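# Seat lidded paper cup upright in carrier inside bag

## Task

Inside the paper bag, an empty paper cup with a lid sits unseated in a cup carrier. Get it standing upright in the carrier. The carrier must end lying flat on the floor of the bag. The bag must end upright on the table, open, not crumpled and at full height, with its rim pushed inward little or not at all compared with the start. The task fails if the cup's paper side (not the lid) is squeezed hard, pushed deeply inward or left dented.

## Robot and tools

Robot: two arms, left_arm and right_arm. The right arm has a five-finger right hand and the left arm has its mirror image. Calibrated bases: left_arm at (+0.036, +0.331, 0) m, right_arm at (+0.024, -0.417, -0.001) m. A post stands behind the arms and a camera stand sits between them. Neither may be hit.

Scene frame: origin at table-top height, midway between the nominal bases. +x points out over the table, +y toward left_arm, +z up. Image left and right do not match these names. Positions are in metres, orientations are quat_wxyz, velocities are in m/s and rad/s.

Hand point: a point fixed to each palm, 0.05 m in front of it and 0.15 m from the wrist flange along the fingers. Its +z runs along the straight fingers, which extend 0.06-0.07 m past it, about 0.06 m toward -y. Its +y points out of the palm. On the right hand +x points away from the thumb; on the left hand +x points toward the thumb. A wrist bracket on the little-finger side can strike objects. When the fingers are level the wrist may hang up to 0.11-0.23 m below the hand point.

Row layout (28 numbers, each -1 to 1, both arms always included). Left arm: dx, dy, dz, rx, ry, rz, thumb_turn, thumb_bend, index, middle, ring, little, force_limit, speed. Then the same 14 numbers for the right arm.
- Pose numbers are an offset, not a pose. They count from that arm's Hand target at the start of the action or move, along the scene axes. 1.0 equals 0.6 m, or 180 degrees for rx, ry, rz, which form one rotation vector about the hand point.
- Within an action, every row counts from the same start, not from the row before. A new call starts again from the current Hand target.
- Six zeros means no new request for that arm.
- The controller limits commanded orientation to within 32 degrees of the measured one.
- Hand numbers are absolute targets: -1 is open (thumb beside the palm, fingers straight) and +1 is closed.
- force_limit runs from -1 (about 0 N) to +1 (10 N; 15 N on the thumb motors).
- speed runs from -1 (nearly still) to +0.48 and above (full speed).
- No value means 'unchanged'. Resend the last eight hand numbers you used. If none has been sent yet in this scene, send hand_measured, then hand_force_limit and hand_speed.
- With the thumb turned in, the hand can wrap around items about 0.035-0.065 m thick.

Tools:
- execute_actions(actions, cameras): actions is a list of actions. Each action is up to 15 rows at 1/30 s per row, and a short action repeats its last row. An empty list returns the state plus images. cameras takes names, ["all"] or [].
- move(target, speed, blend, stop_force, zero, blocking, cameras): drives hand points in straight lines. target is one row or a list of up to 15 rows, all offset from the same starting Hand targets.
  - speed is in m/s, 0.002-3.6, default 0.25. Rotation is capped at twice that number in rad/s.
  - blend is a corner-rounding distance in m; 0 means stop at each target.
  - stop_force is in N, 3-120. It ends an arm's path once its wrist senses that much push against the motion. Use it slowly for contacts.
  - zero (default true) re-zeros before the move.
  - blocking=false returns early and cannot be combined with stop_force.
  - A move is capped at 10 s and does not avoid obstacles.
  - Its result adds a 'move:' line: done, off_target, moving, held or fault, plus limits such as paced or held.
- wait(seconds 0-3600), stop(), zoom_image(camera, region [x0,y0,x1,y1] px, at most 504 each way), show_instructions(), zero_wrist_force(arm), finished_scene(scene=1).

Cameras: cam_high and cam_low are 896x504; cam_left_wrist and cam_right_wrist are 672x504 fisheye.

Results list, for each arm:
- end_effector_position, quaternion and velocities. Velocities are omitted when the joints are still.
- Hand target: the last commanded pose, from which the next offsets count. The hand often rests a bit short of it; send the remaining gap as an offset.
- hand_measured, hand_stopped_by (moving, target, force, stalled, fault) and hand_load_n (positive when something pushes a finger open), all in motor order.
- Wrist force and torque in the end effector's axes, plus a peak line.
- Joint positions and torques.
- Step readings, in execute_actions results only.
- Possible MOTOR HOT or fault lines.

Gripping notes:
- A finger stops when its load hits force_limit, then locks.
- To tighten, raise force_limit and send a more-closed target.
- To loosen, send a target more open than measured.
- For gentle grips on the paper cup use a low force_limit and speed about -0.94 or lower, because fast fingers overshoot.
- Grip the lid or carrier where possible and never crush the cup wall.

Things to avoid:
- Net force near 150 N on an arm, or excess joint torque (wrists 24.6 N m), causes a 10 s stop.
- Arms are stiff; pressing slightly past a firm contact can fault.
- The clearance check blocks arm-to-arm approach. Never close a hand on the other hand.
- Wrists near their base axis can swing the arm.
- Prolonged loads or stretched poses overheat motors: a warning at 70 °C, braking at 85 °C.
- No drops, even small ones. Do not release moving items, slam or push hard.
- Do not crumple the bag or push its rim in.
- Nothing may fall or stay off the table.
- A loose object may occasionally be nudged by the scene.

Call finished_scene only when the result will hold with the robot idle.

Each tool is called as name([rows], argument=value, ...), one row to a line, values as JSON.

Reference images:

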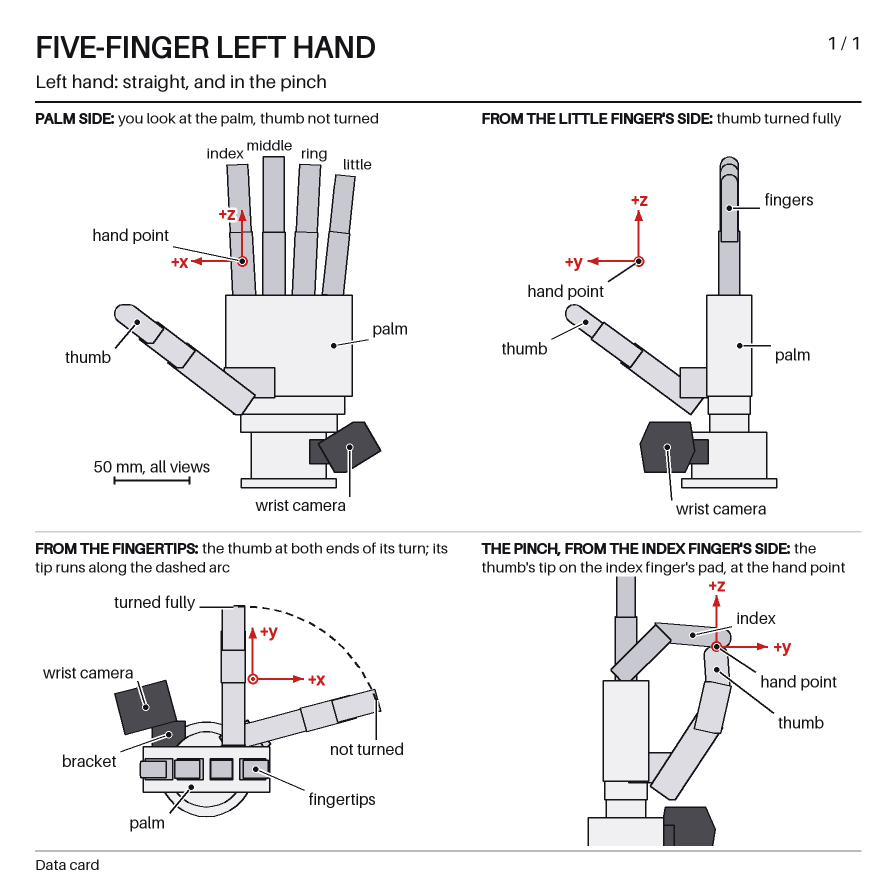

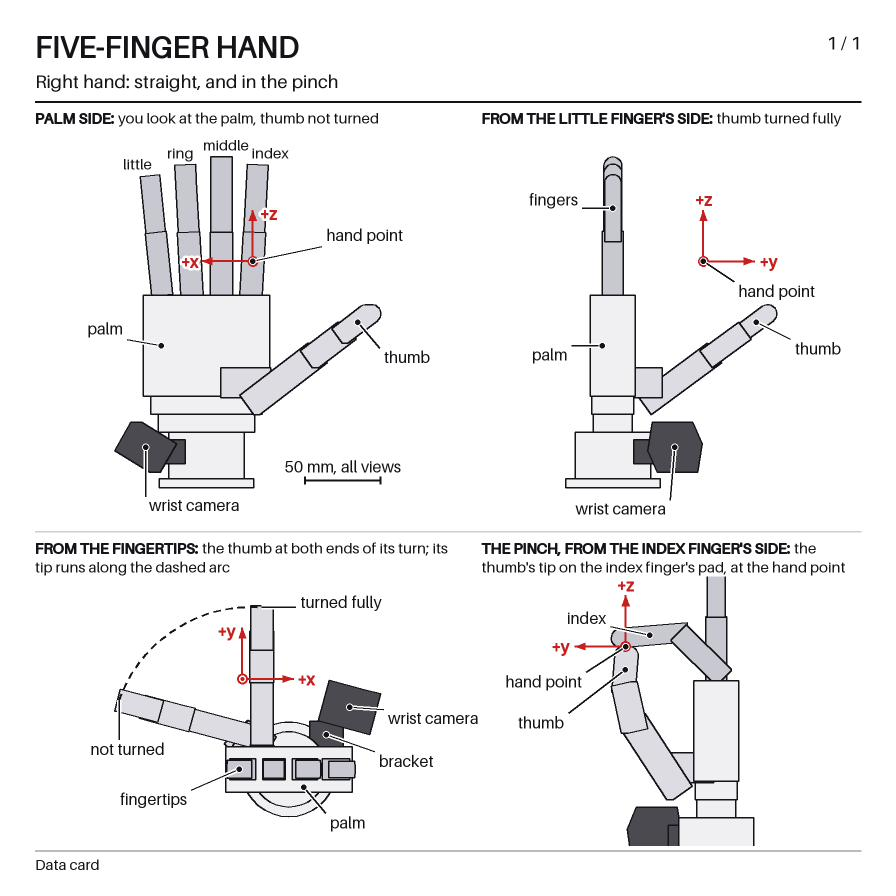

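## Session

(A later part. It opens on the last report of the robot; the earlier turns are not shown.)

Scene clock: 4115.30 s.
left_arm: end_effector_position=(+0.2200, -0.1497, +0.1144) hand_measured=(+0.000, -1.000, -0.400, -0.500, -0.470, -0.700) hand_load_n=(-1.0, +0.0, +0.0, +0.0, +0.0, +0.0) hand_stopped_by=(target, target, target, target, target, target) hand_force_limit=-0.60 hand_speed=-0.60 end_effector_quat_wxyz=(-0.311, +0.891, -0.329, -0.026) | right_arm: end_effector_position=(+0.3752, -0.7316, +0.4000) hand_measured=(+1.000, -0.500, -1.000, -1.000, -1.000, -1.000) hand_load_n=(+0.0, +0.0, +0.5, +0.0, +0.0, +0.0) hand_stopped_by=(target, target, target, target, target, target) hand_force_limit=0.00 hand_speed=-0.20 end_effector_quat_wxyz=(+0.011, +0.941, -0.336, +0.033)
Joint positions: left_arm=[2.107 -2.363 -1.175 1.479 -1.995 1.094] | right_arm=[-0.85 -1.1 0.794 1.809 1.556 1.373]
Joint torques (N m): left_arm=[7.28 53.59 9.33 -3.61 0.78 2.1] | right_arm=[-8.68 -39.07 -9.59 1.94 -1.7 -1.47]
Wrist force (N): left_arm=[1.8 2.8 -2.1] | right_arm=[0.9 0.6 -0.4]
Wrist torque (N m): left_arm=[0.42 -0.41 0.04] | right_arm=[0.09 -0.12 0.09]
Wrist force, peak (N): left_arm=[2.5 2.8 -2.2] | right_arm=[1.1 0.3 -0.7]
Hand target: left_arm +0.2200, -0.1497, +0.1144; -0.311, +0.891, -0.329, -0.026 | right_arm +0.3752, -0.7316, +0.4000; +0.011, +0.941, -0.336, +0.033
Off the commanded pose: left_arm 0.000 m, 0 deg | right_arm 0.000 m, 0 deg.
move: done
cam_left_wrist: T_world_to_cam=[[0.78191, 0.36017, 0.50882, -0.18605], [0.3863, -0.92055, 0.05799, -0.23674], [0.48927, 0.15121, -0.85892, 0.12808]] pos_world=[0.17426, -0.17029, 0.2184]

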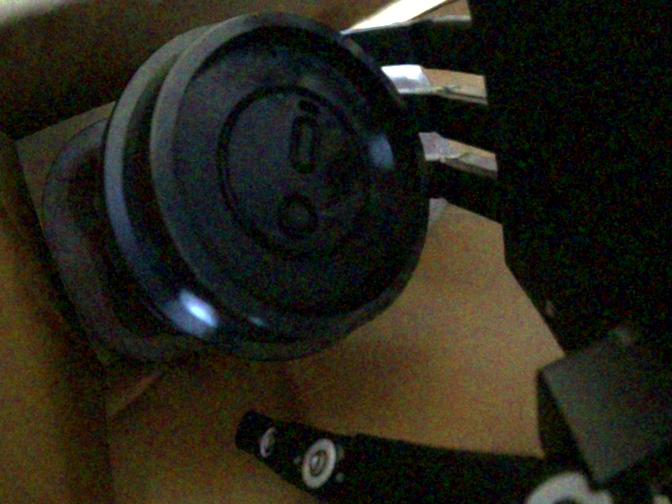

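move(target=[0,0,0,0,0,0,0.0,-1,-0.25,-0.35,-0.32,-0.7,-0.7,-0.9,0,0,0,0,0,0,1,-0.5,-1,-1,-1,-1,0,-0.2], speed=0.02)

move(target=[0,0,0,0,0,0,0.0,-1,-0.1,-0.2,-0.17,-0.7,-0.7,-0.9,0,0,0,0,0,0,1,-0.5,-1,-1,-1,-1,0,-0.2], speed=0.02, cameras=["cam_left_wrist"])

Scene clock: 4140.57 s.
left_arm: end_effector_position=(+0.2200, -0.1497, +0.1144) hand_measured=(+0.000, -1.000, -0.250, -0.350, -0.320, -0.700) hand_load_n=(-1.0, +0.0, +0.0, +0.0, +0.0, +0.0) hand_stopped_by=(target, target, target, target, target, target) hand_force_limit=-0.70 hand_speed=-0.90 end_effector_quat_wxyz=(-0.311, +0.891, -0.329, -0.026) | right_arm: end_effector_position=(+0.3752, -0.7316, +0.4000) hand_measured=(+1.000, -0.500, -1.000, -1.000, -1.000, -1.000) hand_load_n=(+0.0, +0.0, +0.0, +0.0, +0.0, +0.0) hand_stopped_by=(target, target, target, target, target, target) hand_force_limit=0.00 hand_speed=-0.20 end_effector_quat_wxyz=(+0.011, +0.941, -0.336, +0.033)
Joint positions: left_arm=[2.107 -2.363 -1.175 1.479 -1.995 1.094] | right_arm=[-0.85 -1.1 0.794 1.809 1.556 1.373]
Joint torques (N m): left_arm=[7.08 53.56 11.18 -3.63 0 1.51] | right_arm=[-7.7 -38.18 -9.72 2 -1.79 -1.63]
Wrist force (N): left_arm=[1.5 2.9 -2.5] | right_arm=[0.4 0.5 -0.5]
Wrist torque (N m): left_arm=[0.47 -0.39 0.02] | right_arm=[0.09 -0.05 0.06]
Wrist force, peak (N): left_arm=[2.0 3.4 -2.2] | right_arm=[1.1 0.0 -0.7]
Hand target: left_arm +0.2200, -0.1497, +0.1144; -0.311, +0.891, -0.329, -0.026 | right_arm +0.3752, -0.7316, +0.4000; +0.011, +0.941, -0.336, +0.033
Off the commanded pose: left_arm 0.000 m, 0 deg | right_arm 0.000 m, 0 deg.
move: done

Scene clock: 4141.37 s.
left_arm: end_effector_position=(+0.2200, -0.1497, +0.1144) hand_measured=(+0.000, -1.000, -0.100, -0.200, -0.170, -0.700) hand_load_n=(-0.5, +0.0, +0.0, +0.0, +0.0, +0.0) hand_stopped_by=(target, target, target, target, target, target) hand_force_limit=-0.70 hand_speed=-0.90 end_effector_quat_wxyz=(-0.311, +0.891, -0.329, -0.026) | right_arm: end_effector_position=(+0.3752, -0.7316, +0.4000) hand_measured=(+1.000, -0.500, -1.000, -1.000, -1.000, -1.000) hand_load_n=(+0.0, +0.0, +0.0, +0.0, +0.0, +0.0) hand_stopped_by=(target, target, target, target, target, target) hand_force_limit=0.00 hand_speed=-0.20 end_effector_quat_wxyz=(+0.011, +0.941, -0.336, +0.033)
Joint positions: left_arm=[2.107 -2.363 -1.175 1.479 -1.995 1.094] | right_arm=[-0.85 -1.1 0.794 1.809 1.556 1.373]
Joint torques (N m): left_arm=[7.11 53.47 11.97 -3.72 -0.3 1.37] | right_arm=[-8.49 -39.27 -10.34 1.67 -1.88 -1.67]
Wrist force (N): left_arm=[1.7 2.9 -2.2] | right_arm=[0.4 0.2 -0.3]
Wrist torque (N m): left_arm=[0.46 -0.41 0.03] | right_arm=[0.02 -0.04 0.04]
Wrist force, peak (N): left_arm=[2.1 2.9 -2.4] | right_arm=[0.9 0.3 -0.7]
Hand target: left_arm +0.2200, -0.1497, +0.1144; -0.311, +0.891, -0.329, -0.026 | right_arm +0.3752, -0.7316, +0.4000; +0.011, +0.941, -0.336, +0.033
Off the commanded pose: left_arm 0.000 m, 0 deg | right_arm 0.000 m, 0 deg.
move: done
cam_left_wrist: T_world_to_cam=[[0.78191, 0.36017, 0.50882, -0.18605], [0.3863, -0.92055, 0.05799, -0.23674], [0.48927, 0.15121, -0.85892, 0.12808]] pos_world=[0.17426, -0.17029, 0.2184]

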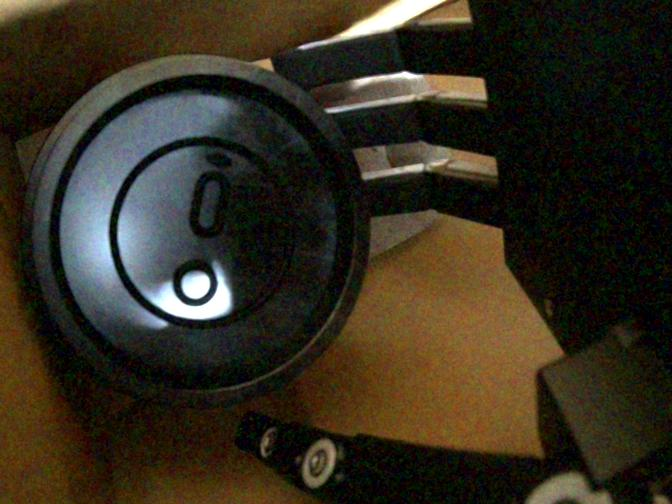

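move(target=[0,0,0,0,0,0,0.0,-1,-0.5,-0.5,-0.5,-0.7,-0.7,-0.9,0,0,0,0,0,0,1,-0.5,-1,-1,-1,-1,0,-0.2], speed=0.02, cameras=["cam_left_wrist"])

Scene clock: 4147.70 s.
left_arm: end_effector_position=(+0.2200, -0.1497, +0.1144) hand_measured=(+0.000, -1.000, -0.500, -0.500, -0.500, -0.700) hand_load_n=(-0.5, +0.0, +0.0, +0.0, +0.0, +0.0) hand_stopped_by=(target, target, target, target, target, target) hand_force_limit=-0.70 hand_speed=-0.90 end_effector_quat_wxyz=(-0.311, +0.891, -0.329, -0.026) | right_arm: end_effector_position=(+0.3752, -0.7316, +0.4000) hand_measured=(+1.000, -0.500, -1.000, -1.000, -1.000, -1.000) hand_load_n=(+0.0, +0.0, +0.0, +0.0, +0.0, +0.0) hand_stopped_by=(target, target, target, target, target, target) hand_force_limit=0.00 hand_speed=-0.20 end_effector_quat_wxyz=(+0.011, +0.941, -0.336, +0.033)
Joint positions: left_arm=[2.107 -2.363 -1.175 1.479 -1.995 1.094] | right_arm=[-0.85 -1.1 0.794 1.809 1.556 1.373]
Joint torques (N m): left_arm=[7.19 53.73 12.41 -3.71 -1.11 0.89] | right_arm=[-8.18 -39.03 -9.74 1.89 -1.85 -1.57]
Wrist force (N): left_arm=[1.9 3.2 -2.1] | right_arm=[0.8 0.3 -0.5]
Wrist torque (N m): left_arm=[0.47 -0.44 0.03] | right_arm=[0.06 -0.09 0.07]
Wrist force, peak (N): left_arm=[2.0 3.1 -2.4] | right_arm=[0.6 0.3 -1.1]
Hand target: left_arm +0.2200, -0.1497, +0.1144; -0.311, +0.891, -0.329, -0.026 | right_arm +0.3752, -0.7316, +0.4000; +0.011, +0.941, -0.336, +0.033
Off the commanded pose: left_arm 0.000 m, 0 deg | right_arm 0.000 m, 0 deg.
move: done
cam_left_wrist: T_world_to_cam=[[0.78191, 0.36017, 0.50882, -0.18605], [0.3863, -0.92055, 0.05799, -0.23674], [0.48927, 0.15121, -0.85892, 0.12808]] pos_world=[0.17426, -0.17029, 0.2184]

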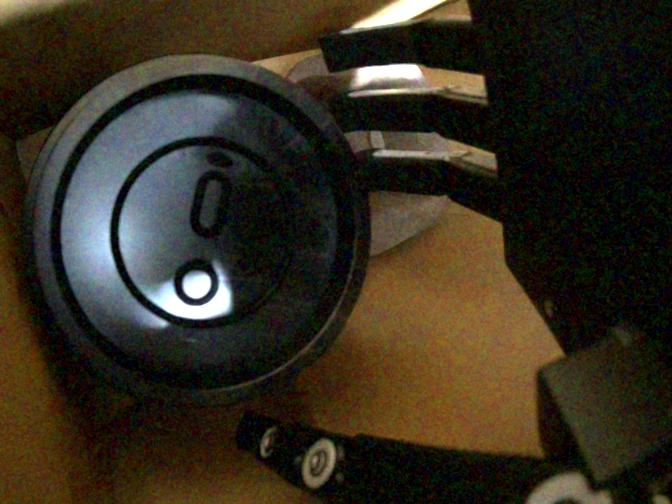

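move(target=[0,0,0.1,0,0,0,0.0,-1,-0.5,-0.5,-0.5,-0.7,-0.7,-0.9,0,0,0,0,0,0,1,-0.5,-1,-1,-1,-1,0,-0.2], speed=0.03, stop_force=5, cameras=["cam_left_wrist","cam_low"])

Scene clock: 4167.70 s.
left_arm: end_effector_position=(+0.2200, -0.1497, +0.1274) hand_measured=(+0.000, -1.000, -0.500, -0.500, -0.500, -0.700) hand_load_n=(+0.0, +0.0, +0.0, +0.0, +0.0, +0.0) hand_stopped_by=(target, target, target, target, target, target) hand_force_limit=-0.70 hand_speed=-0.90 end_effector_quat_wxyz=(-0.311, +0.891, -0.329, -0.026) | right_arm: end_effector_position=(+0.3752, -0.7316, +0.4000) hand_measured=(+1.000, -0.500, -1.000, -1.000, -1.000, -1.000) hand_load_n=(+0.0, +0.0, +0.0, +0.0, +0.0, +0.0) hand_stopped_by=(target, target, target, target, target, target) hand_force_limit=0.00 hand_speed=-0.20 end_effector_quat_wxyz=(+0.011, +0.941, -0.336, +0.033)
Joint positions: left_arm=[2.107 -2.351 -1.162 1.453 -1.995 1.094] | right_arm=[-0.85 -1.1 0.794 1.809 1.556 1.373]
Joint torques (N m): left_arm=[7.5 38.82 8.85 -4.45 -1.99 0.56] | right_arm=[-7.65 -38.5 -8.93 1.84 -1.8 -1.55]
Wrist force (N): left_arm=[2.1 3.0 -2.1] | right_arm=[0.5 0.2 -0.5]
Wrist torque (N m): left_arm=[0.47 -0.44 0.02] | right_arm=[0.04 -0.05 0.05]
Wrist force, peak (N): left_arm=[2.4 2.9 -2.6] | right_arm=[0.9 0.3 -1.1]
Hand target: left_arm +0.2200, -0.1497, +0.1274; -0.311, +0.891, -0.329, -0.026 (not the last commanded pose) | right_arm +0.3752, -0.7316, +0.4000; +0.011, +0.941, -0.336, +0.033
Off the commanded pose: left_arm 0.047 m, 0 deg | right_arm 0.000 m, 0 deg.
move: held (left_arm; a check stopped the path); limits=held
pose unreachable (left arm): on one or more control steps of this call, first in action 0 (counted from 0), this arm could not follow its commanded pose, so it was not sent that pose on those steps. It may still have moved: this result reports where it is.
cause: moving toward the commanded pose would bring a part of the arm too close to another arm (a part of this arm just beyond joint 4 (wrist 1) and a part of the right arm just beyond its joint 2 (shoulder lift), at the place that arm is still heading or pushing toward).
cam_left_wrist: T_world_to_cam=[[0.78187, 0.36022, 0.50885, -0.19266], [0.38628, -0.92055, 0.05813, -0.23752], [0.48936, 0.15111, -0.85889, 0.1392]] pos_world=[0.17426, -0.17029, 0.2314]
Images, in order (width x height): cam_low 896x504, cam_left_wrist 672x504.

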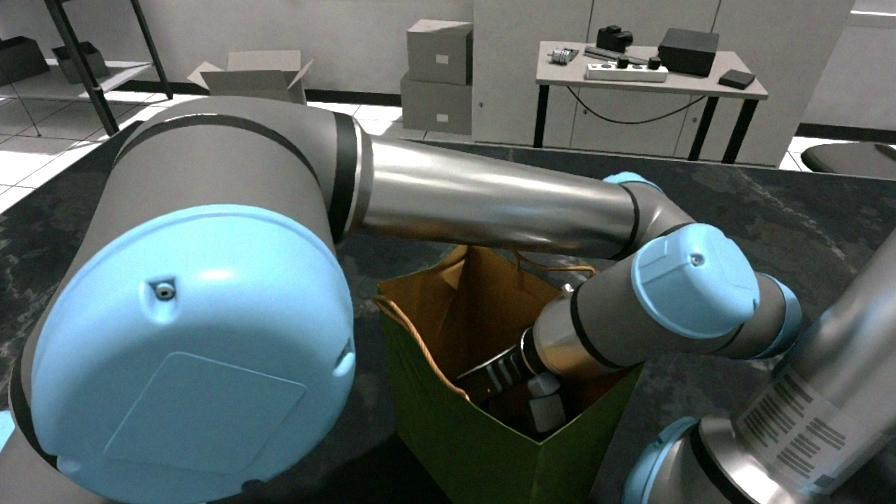

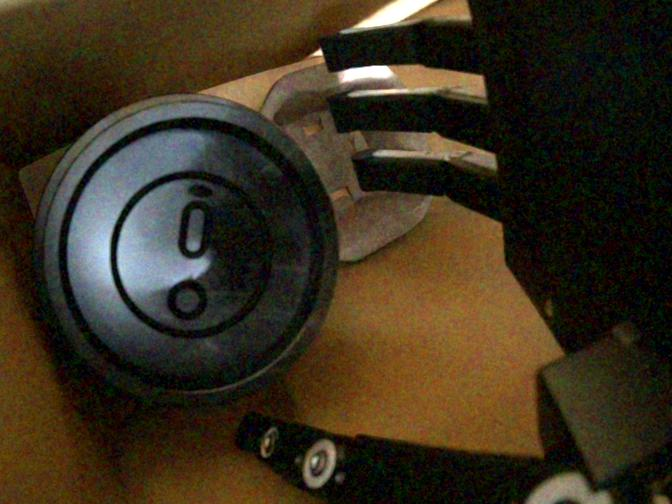

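move([
  [0.0053,0.0064,0.0167,-0.0557,0.0458,0,0.0,-1,-0.6,-0.6,-0.6,-0.7,-0.7,-0.9,0,0,0,0,0,0,1,-0.5,-1,-1,-1,-1,0,-0.2],
  [0.0053,0.0064,0.1,-0.0557,0.0458,0,0.0,-1,-0.6,-0.6,-0.6,-0.7,-0.7,-0.9,0,0,0,0,0,0,1,-0.5,-1,-1,-1,-1,0,-0.2],
], speed=0.04, cameras=["cam_left_wrist","cam_low"])

Scene clock: 4185.33 s.
left_arm: end_effector_position=(+0.2232, -0.1459, +0.1875) hand_measured=(+0.000, -1.000, -0.600, -0.600, -0.600, -0.700) hand_load_n=(+0.0, +0.0, +0.0, +0.0, +0.0, +0.0) hand_stopped_by=(target, target, target, target, target, target) hand_force_limit=-0.70 hand_speed=-0.90 end_effector_quat_wxyz=(-0.208, +0.911, -0.351, -0.061) | right_arm: end_effector_position=(+0.3752, -0.7316, +0.4000) hand_measured=(+1.000, -0.500, -1.000, -1.000, -1.000, -1.000) hand_load_n=(+0.5, +0.0, +0.0, +0.0, +0.0, +0.0) hand_stopped_by=(target, target, target, target, target, target) hand_force_limit=0.00 hand_speed=-0.20 end_effector_quat_wxyz=(+0.011, +0.941, -0.336, +0.033)
Joint positions: left_arm=[2.211 -2.214 -1.168 1.465 -1.841 1.287] | right_arm=[-0.85 -1.1 0.794 1.809 1.556 1.373]
Joint torques (N m): left_arm=[-9.46 34.92 8.17 -1.32 -3.32 -2.74] | right_arm=[-7.85 -38.83 -9.68 1.8 -1.72 -1.5]
Wrist force (N): left_arm=[2.1 3.0 -2.1] | right_arm=[0.6 0.0 -0.7]
Wrist torque (N m): left_arm=[0.45 -0.44 0.17] | right_arm=[0.02 -0.06 0.05]
Wrist force, peak (N): left_arm=[2.3 3.3 -2.5] | right_arm=[1.1 0.5 -0.6]
Hand target: left_arm +0.2231, -0.1459, +0.1874; -0.208, +0.911, -0.351, -0.061 | right_arm +0.3752, -0.7316, +0.4000; +0.011, +0.941, -0.336, +0.033
Off the commanded pose: left_arm 0.000 m, 0 deg | right_arm 0.000 m, 0 deg.
move: done
cam_left_wrist: T_world_to_cam=[[0.84187, 0.43323, 0.32181, -0.19479], [0.40208, -0.90126, 0.16144, -0.25881], [0.35997, -0.00652, -0.93294, 0.20847]] pos_world=[0.19301, -0.14751, 0.29896]
Images, in order (width x height): cam_low 896x504, cam_left_wrist 672x504.

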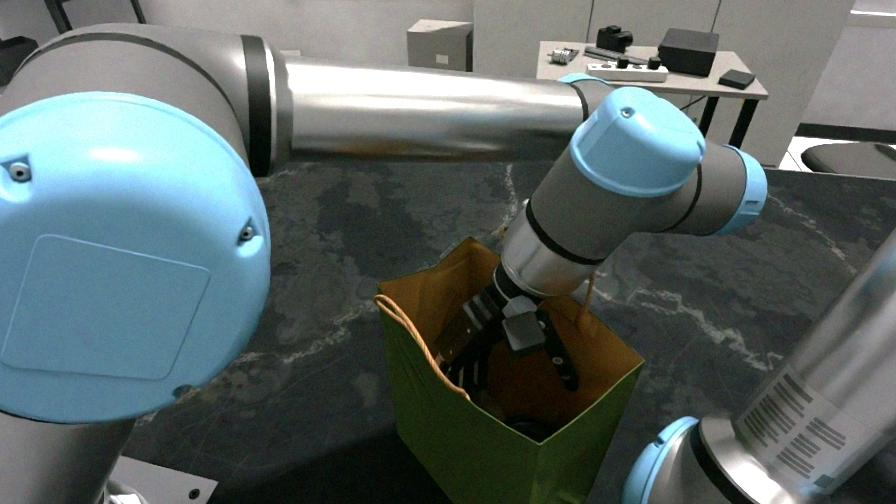

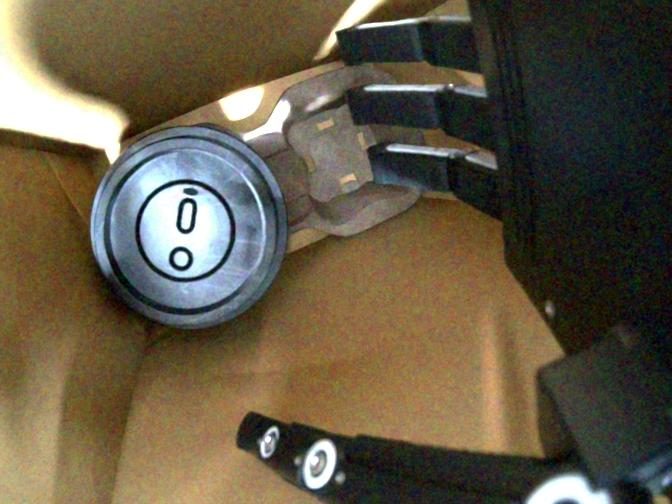

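move([
  [0,0,0,0,0,0,1.0,-0.8,-0.8,-0.8,-0.8,-0.8,-0.7,-0.5,0,0,0,0,0,0,1,-0.5,-1,-1,-1,-1,0,-0.2],
  [0,0,0.455,0,0,0,1.0,-0.8,-0.8,-0.8,-0.8,-0.8,-0.7,-0.5,0,0,0,0,0,0,1,-0.5,-1,-1,-1,-1,0,-0.2],
], speed=0.06, stop_force=8, cameras=["all"])

Scene clock: 4205.97 s.
left_arm: end_effector_position=(+0.2225, -0.1444, +0.4591) hand_measured=(+1.000, -0.800, -0.800, -0.800, -0.800, -0.800) hand_load_n=(+0.0, +0.0, +0.0, +0.0, +0.0, +0.0) hand_stopped_by=(target, target, target, target, target, target) hand_force_limit=-0.70 hand_speed=-0.50 end_effector_quat_wxyz=(-0.200, +0.914, -0.350, -0.054) | right_arm: end_effector_position=(+0.3752, -0.7316, +0.4000) hand_measured=(+1.000, -0.500, -1.000, -1.000, -1.000, -1.000) hand_load_n=(+0.0, +0.0, +0.0, +0.0, +0.0, +0.0) hand_stopped_by=(target, target, target, target, target, target) hand_force_limit=0.00 hand_speed=-0.20 end_effector_quat_wxyz=(+0.011, +0.941, -0.336, +0.033)
Joint positions: left_arm=[2.214 -2.434 -0.035 0.571 -1.836 1.288] | right_arm=[-0.85 -1.1 0.794 1.809 1.556 1.373]
Joint torques (N m): left_arm=[-7.89 38.77 6.92 -4.42 -3.23 3.26] | right_arm=[-7.74 -38.59 -9.6 1.93 -1.7 -1.39]
Wrist force (N): left_arm=[2.0 3.1 -2.3] | right_arm=[0.9 -0.1 -0.4]
Wrist torque (N m): left_arm=[0.48 -0.43 0.02] | right_arm=[-0.01 -0.11 0.07]
Wrist force, peak (N): left_arm=[2.2 3.5 -2.4] | right_arm=[0.8 0.5 -1.1]
Hand target: left_arm +0.2231, -0.1459, +0.4604; -0.208, +0.911, -0.351, -0.061 | right_arm +0.3752, -0.7316, +0.4000; +0.011, +0.941, -0.336, +0.033
Off the commanded pose: left_arm 0.002 m, 1 deg | right_arm 0.000 m, 0 deg.
elbow stopped short (left arm): the move would have taken joint 3 (elbow) straighter than the controller allows.
move: done
cam_left_wrist: T_world_to_cam=[[0.83807, 0.44194, 0.31988, -0.27931], [0.40362, -0.89675, 0.18147, -0.3099], [0.36705, -0.02297, -0.92992, 0.45677]] pos_world=[0.19151, -0.14397, 0.57034]
cam_right_wrist: T_world_to_cam=[[-0.36452, -0.93119, 0.00094, -0.54634], [-0.81325, 0.31884, 0.48679, 0.33813], [-0.45359, 0.17668, -0.87352, 0.76913]] pos_world=[0.4247, -0.75245, 0.50777]

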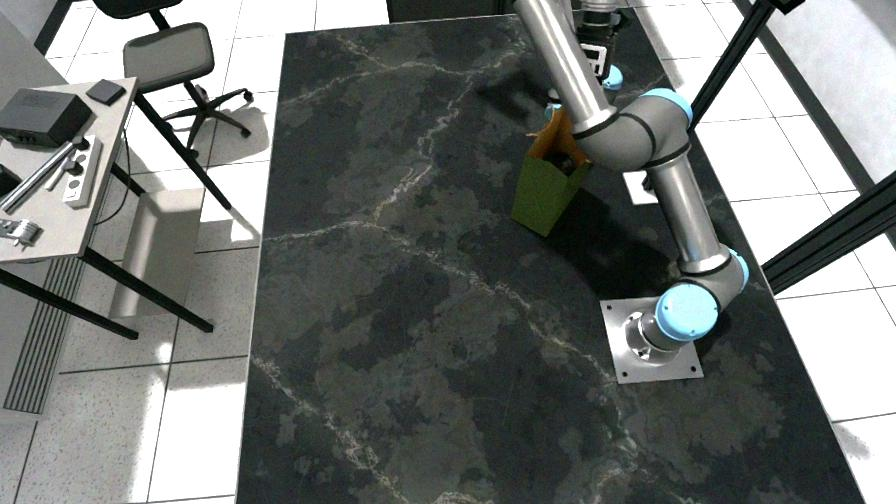

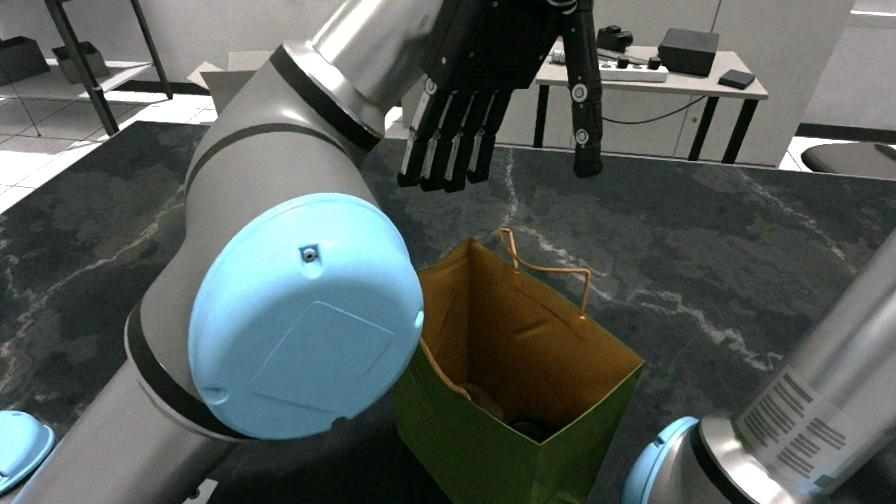

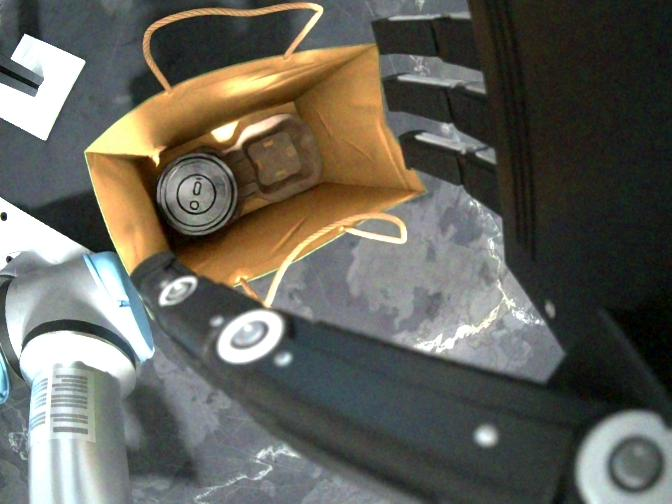

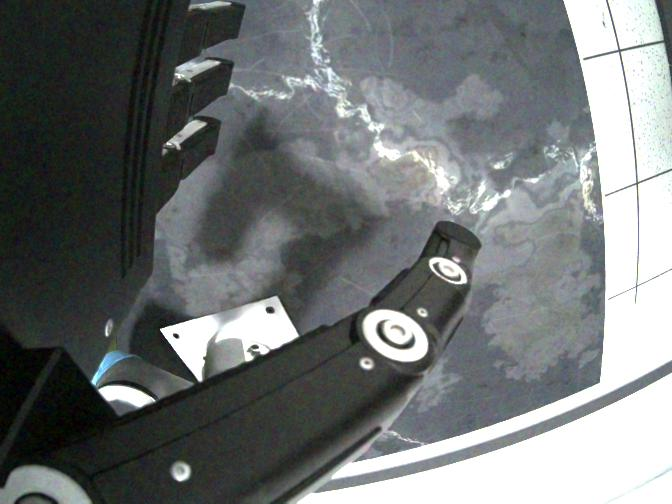

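zoom_image(camera="cam_left_wrist", region=[80, 40, 440, 300])

zoom_image(camera="cam_low", region=[360, 220, 660, 500])

Scaled by 1.400 from the camera's image (finer frame: 960x720).

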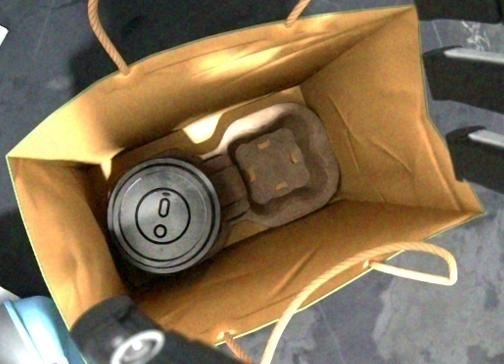

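Scaled by 1.680 from the camera's image (finer frame: 1280x720).

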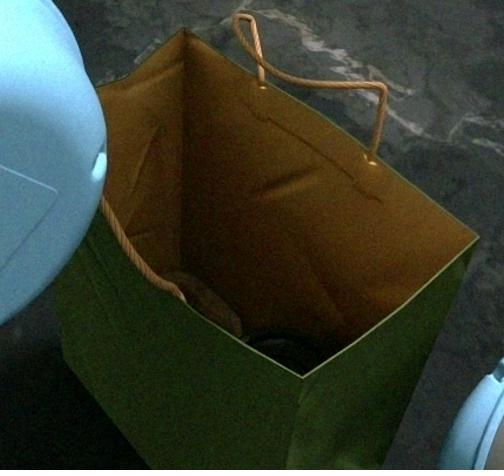

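finished_scene()

The scene is finished: the task was done.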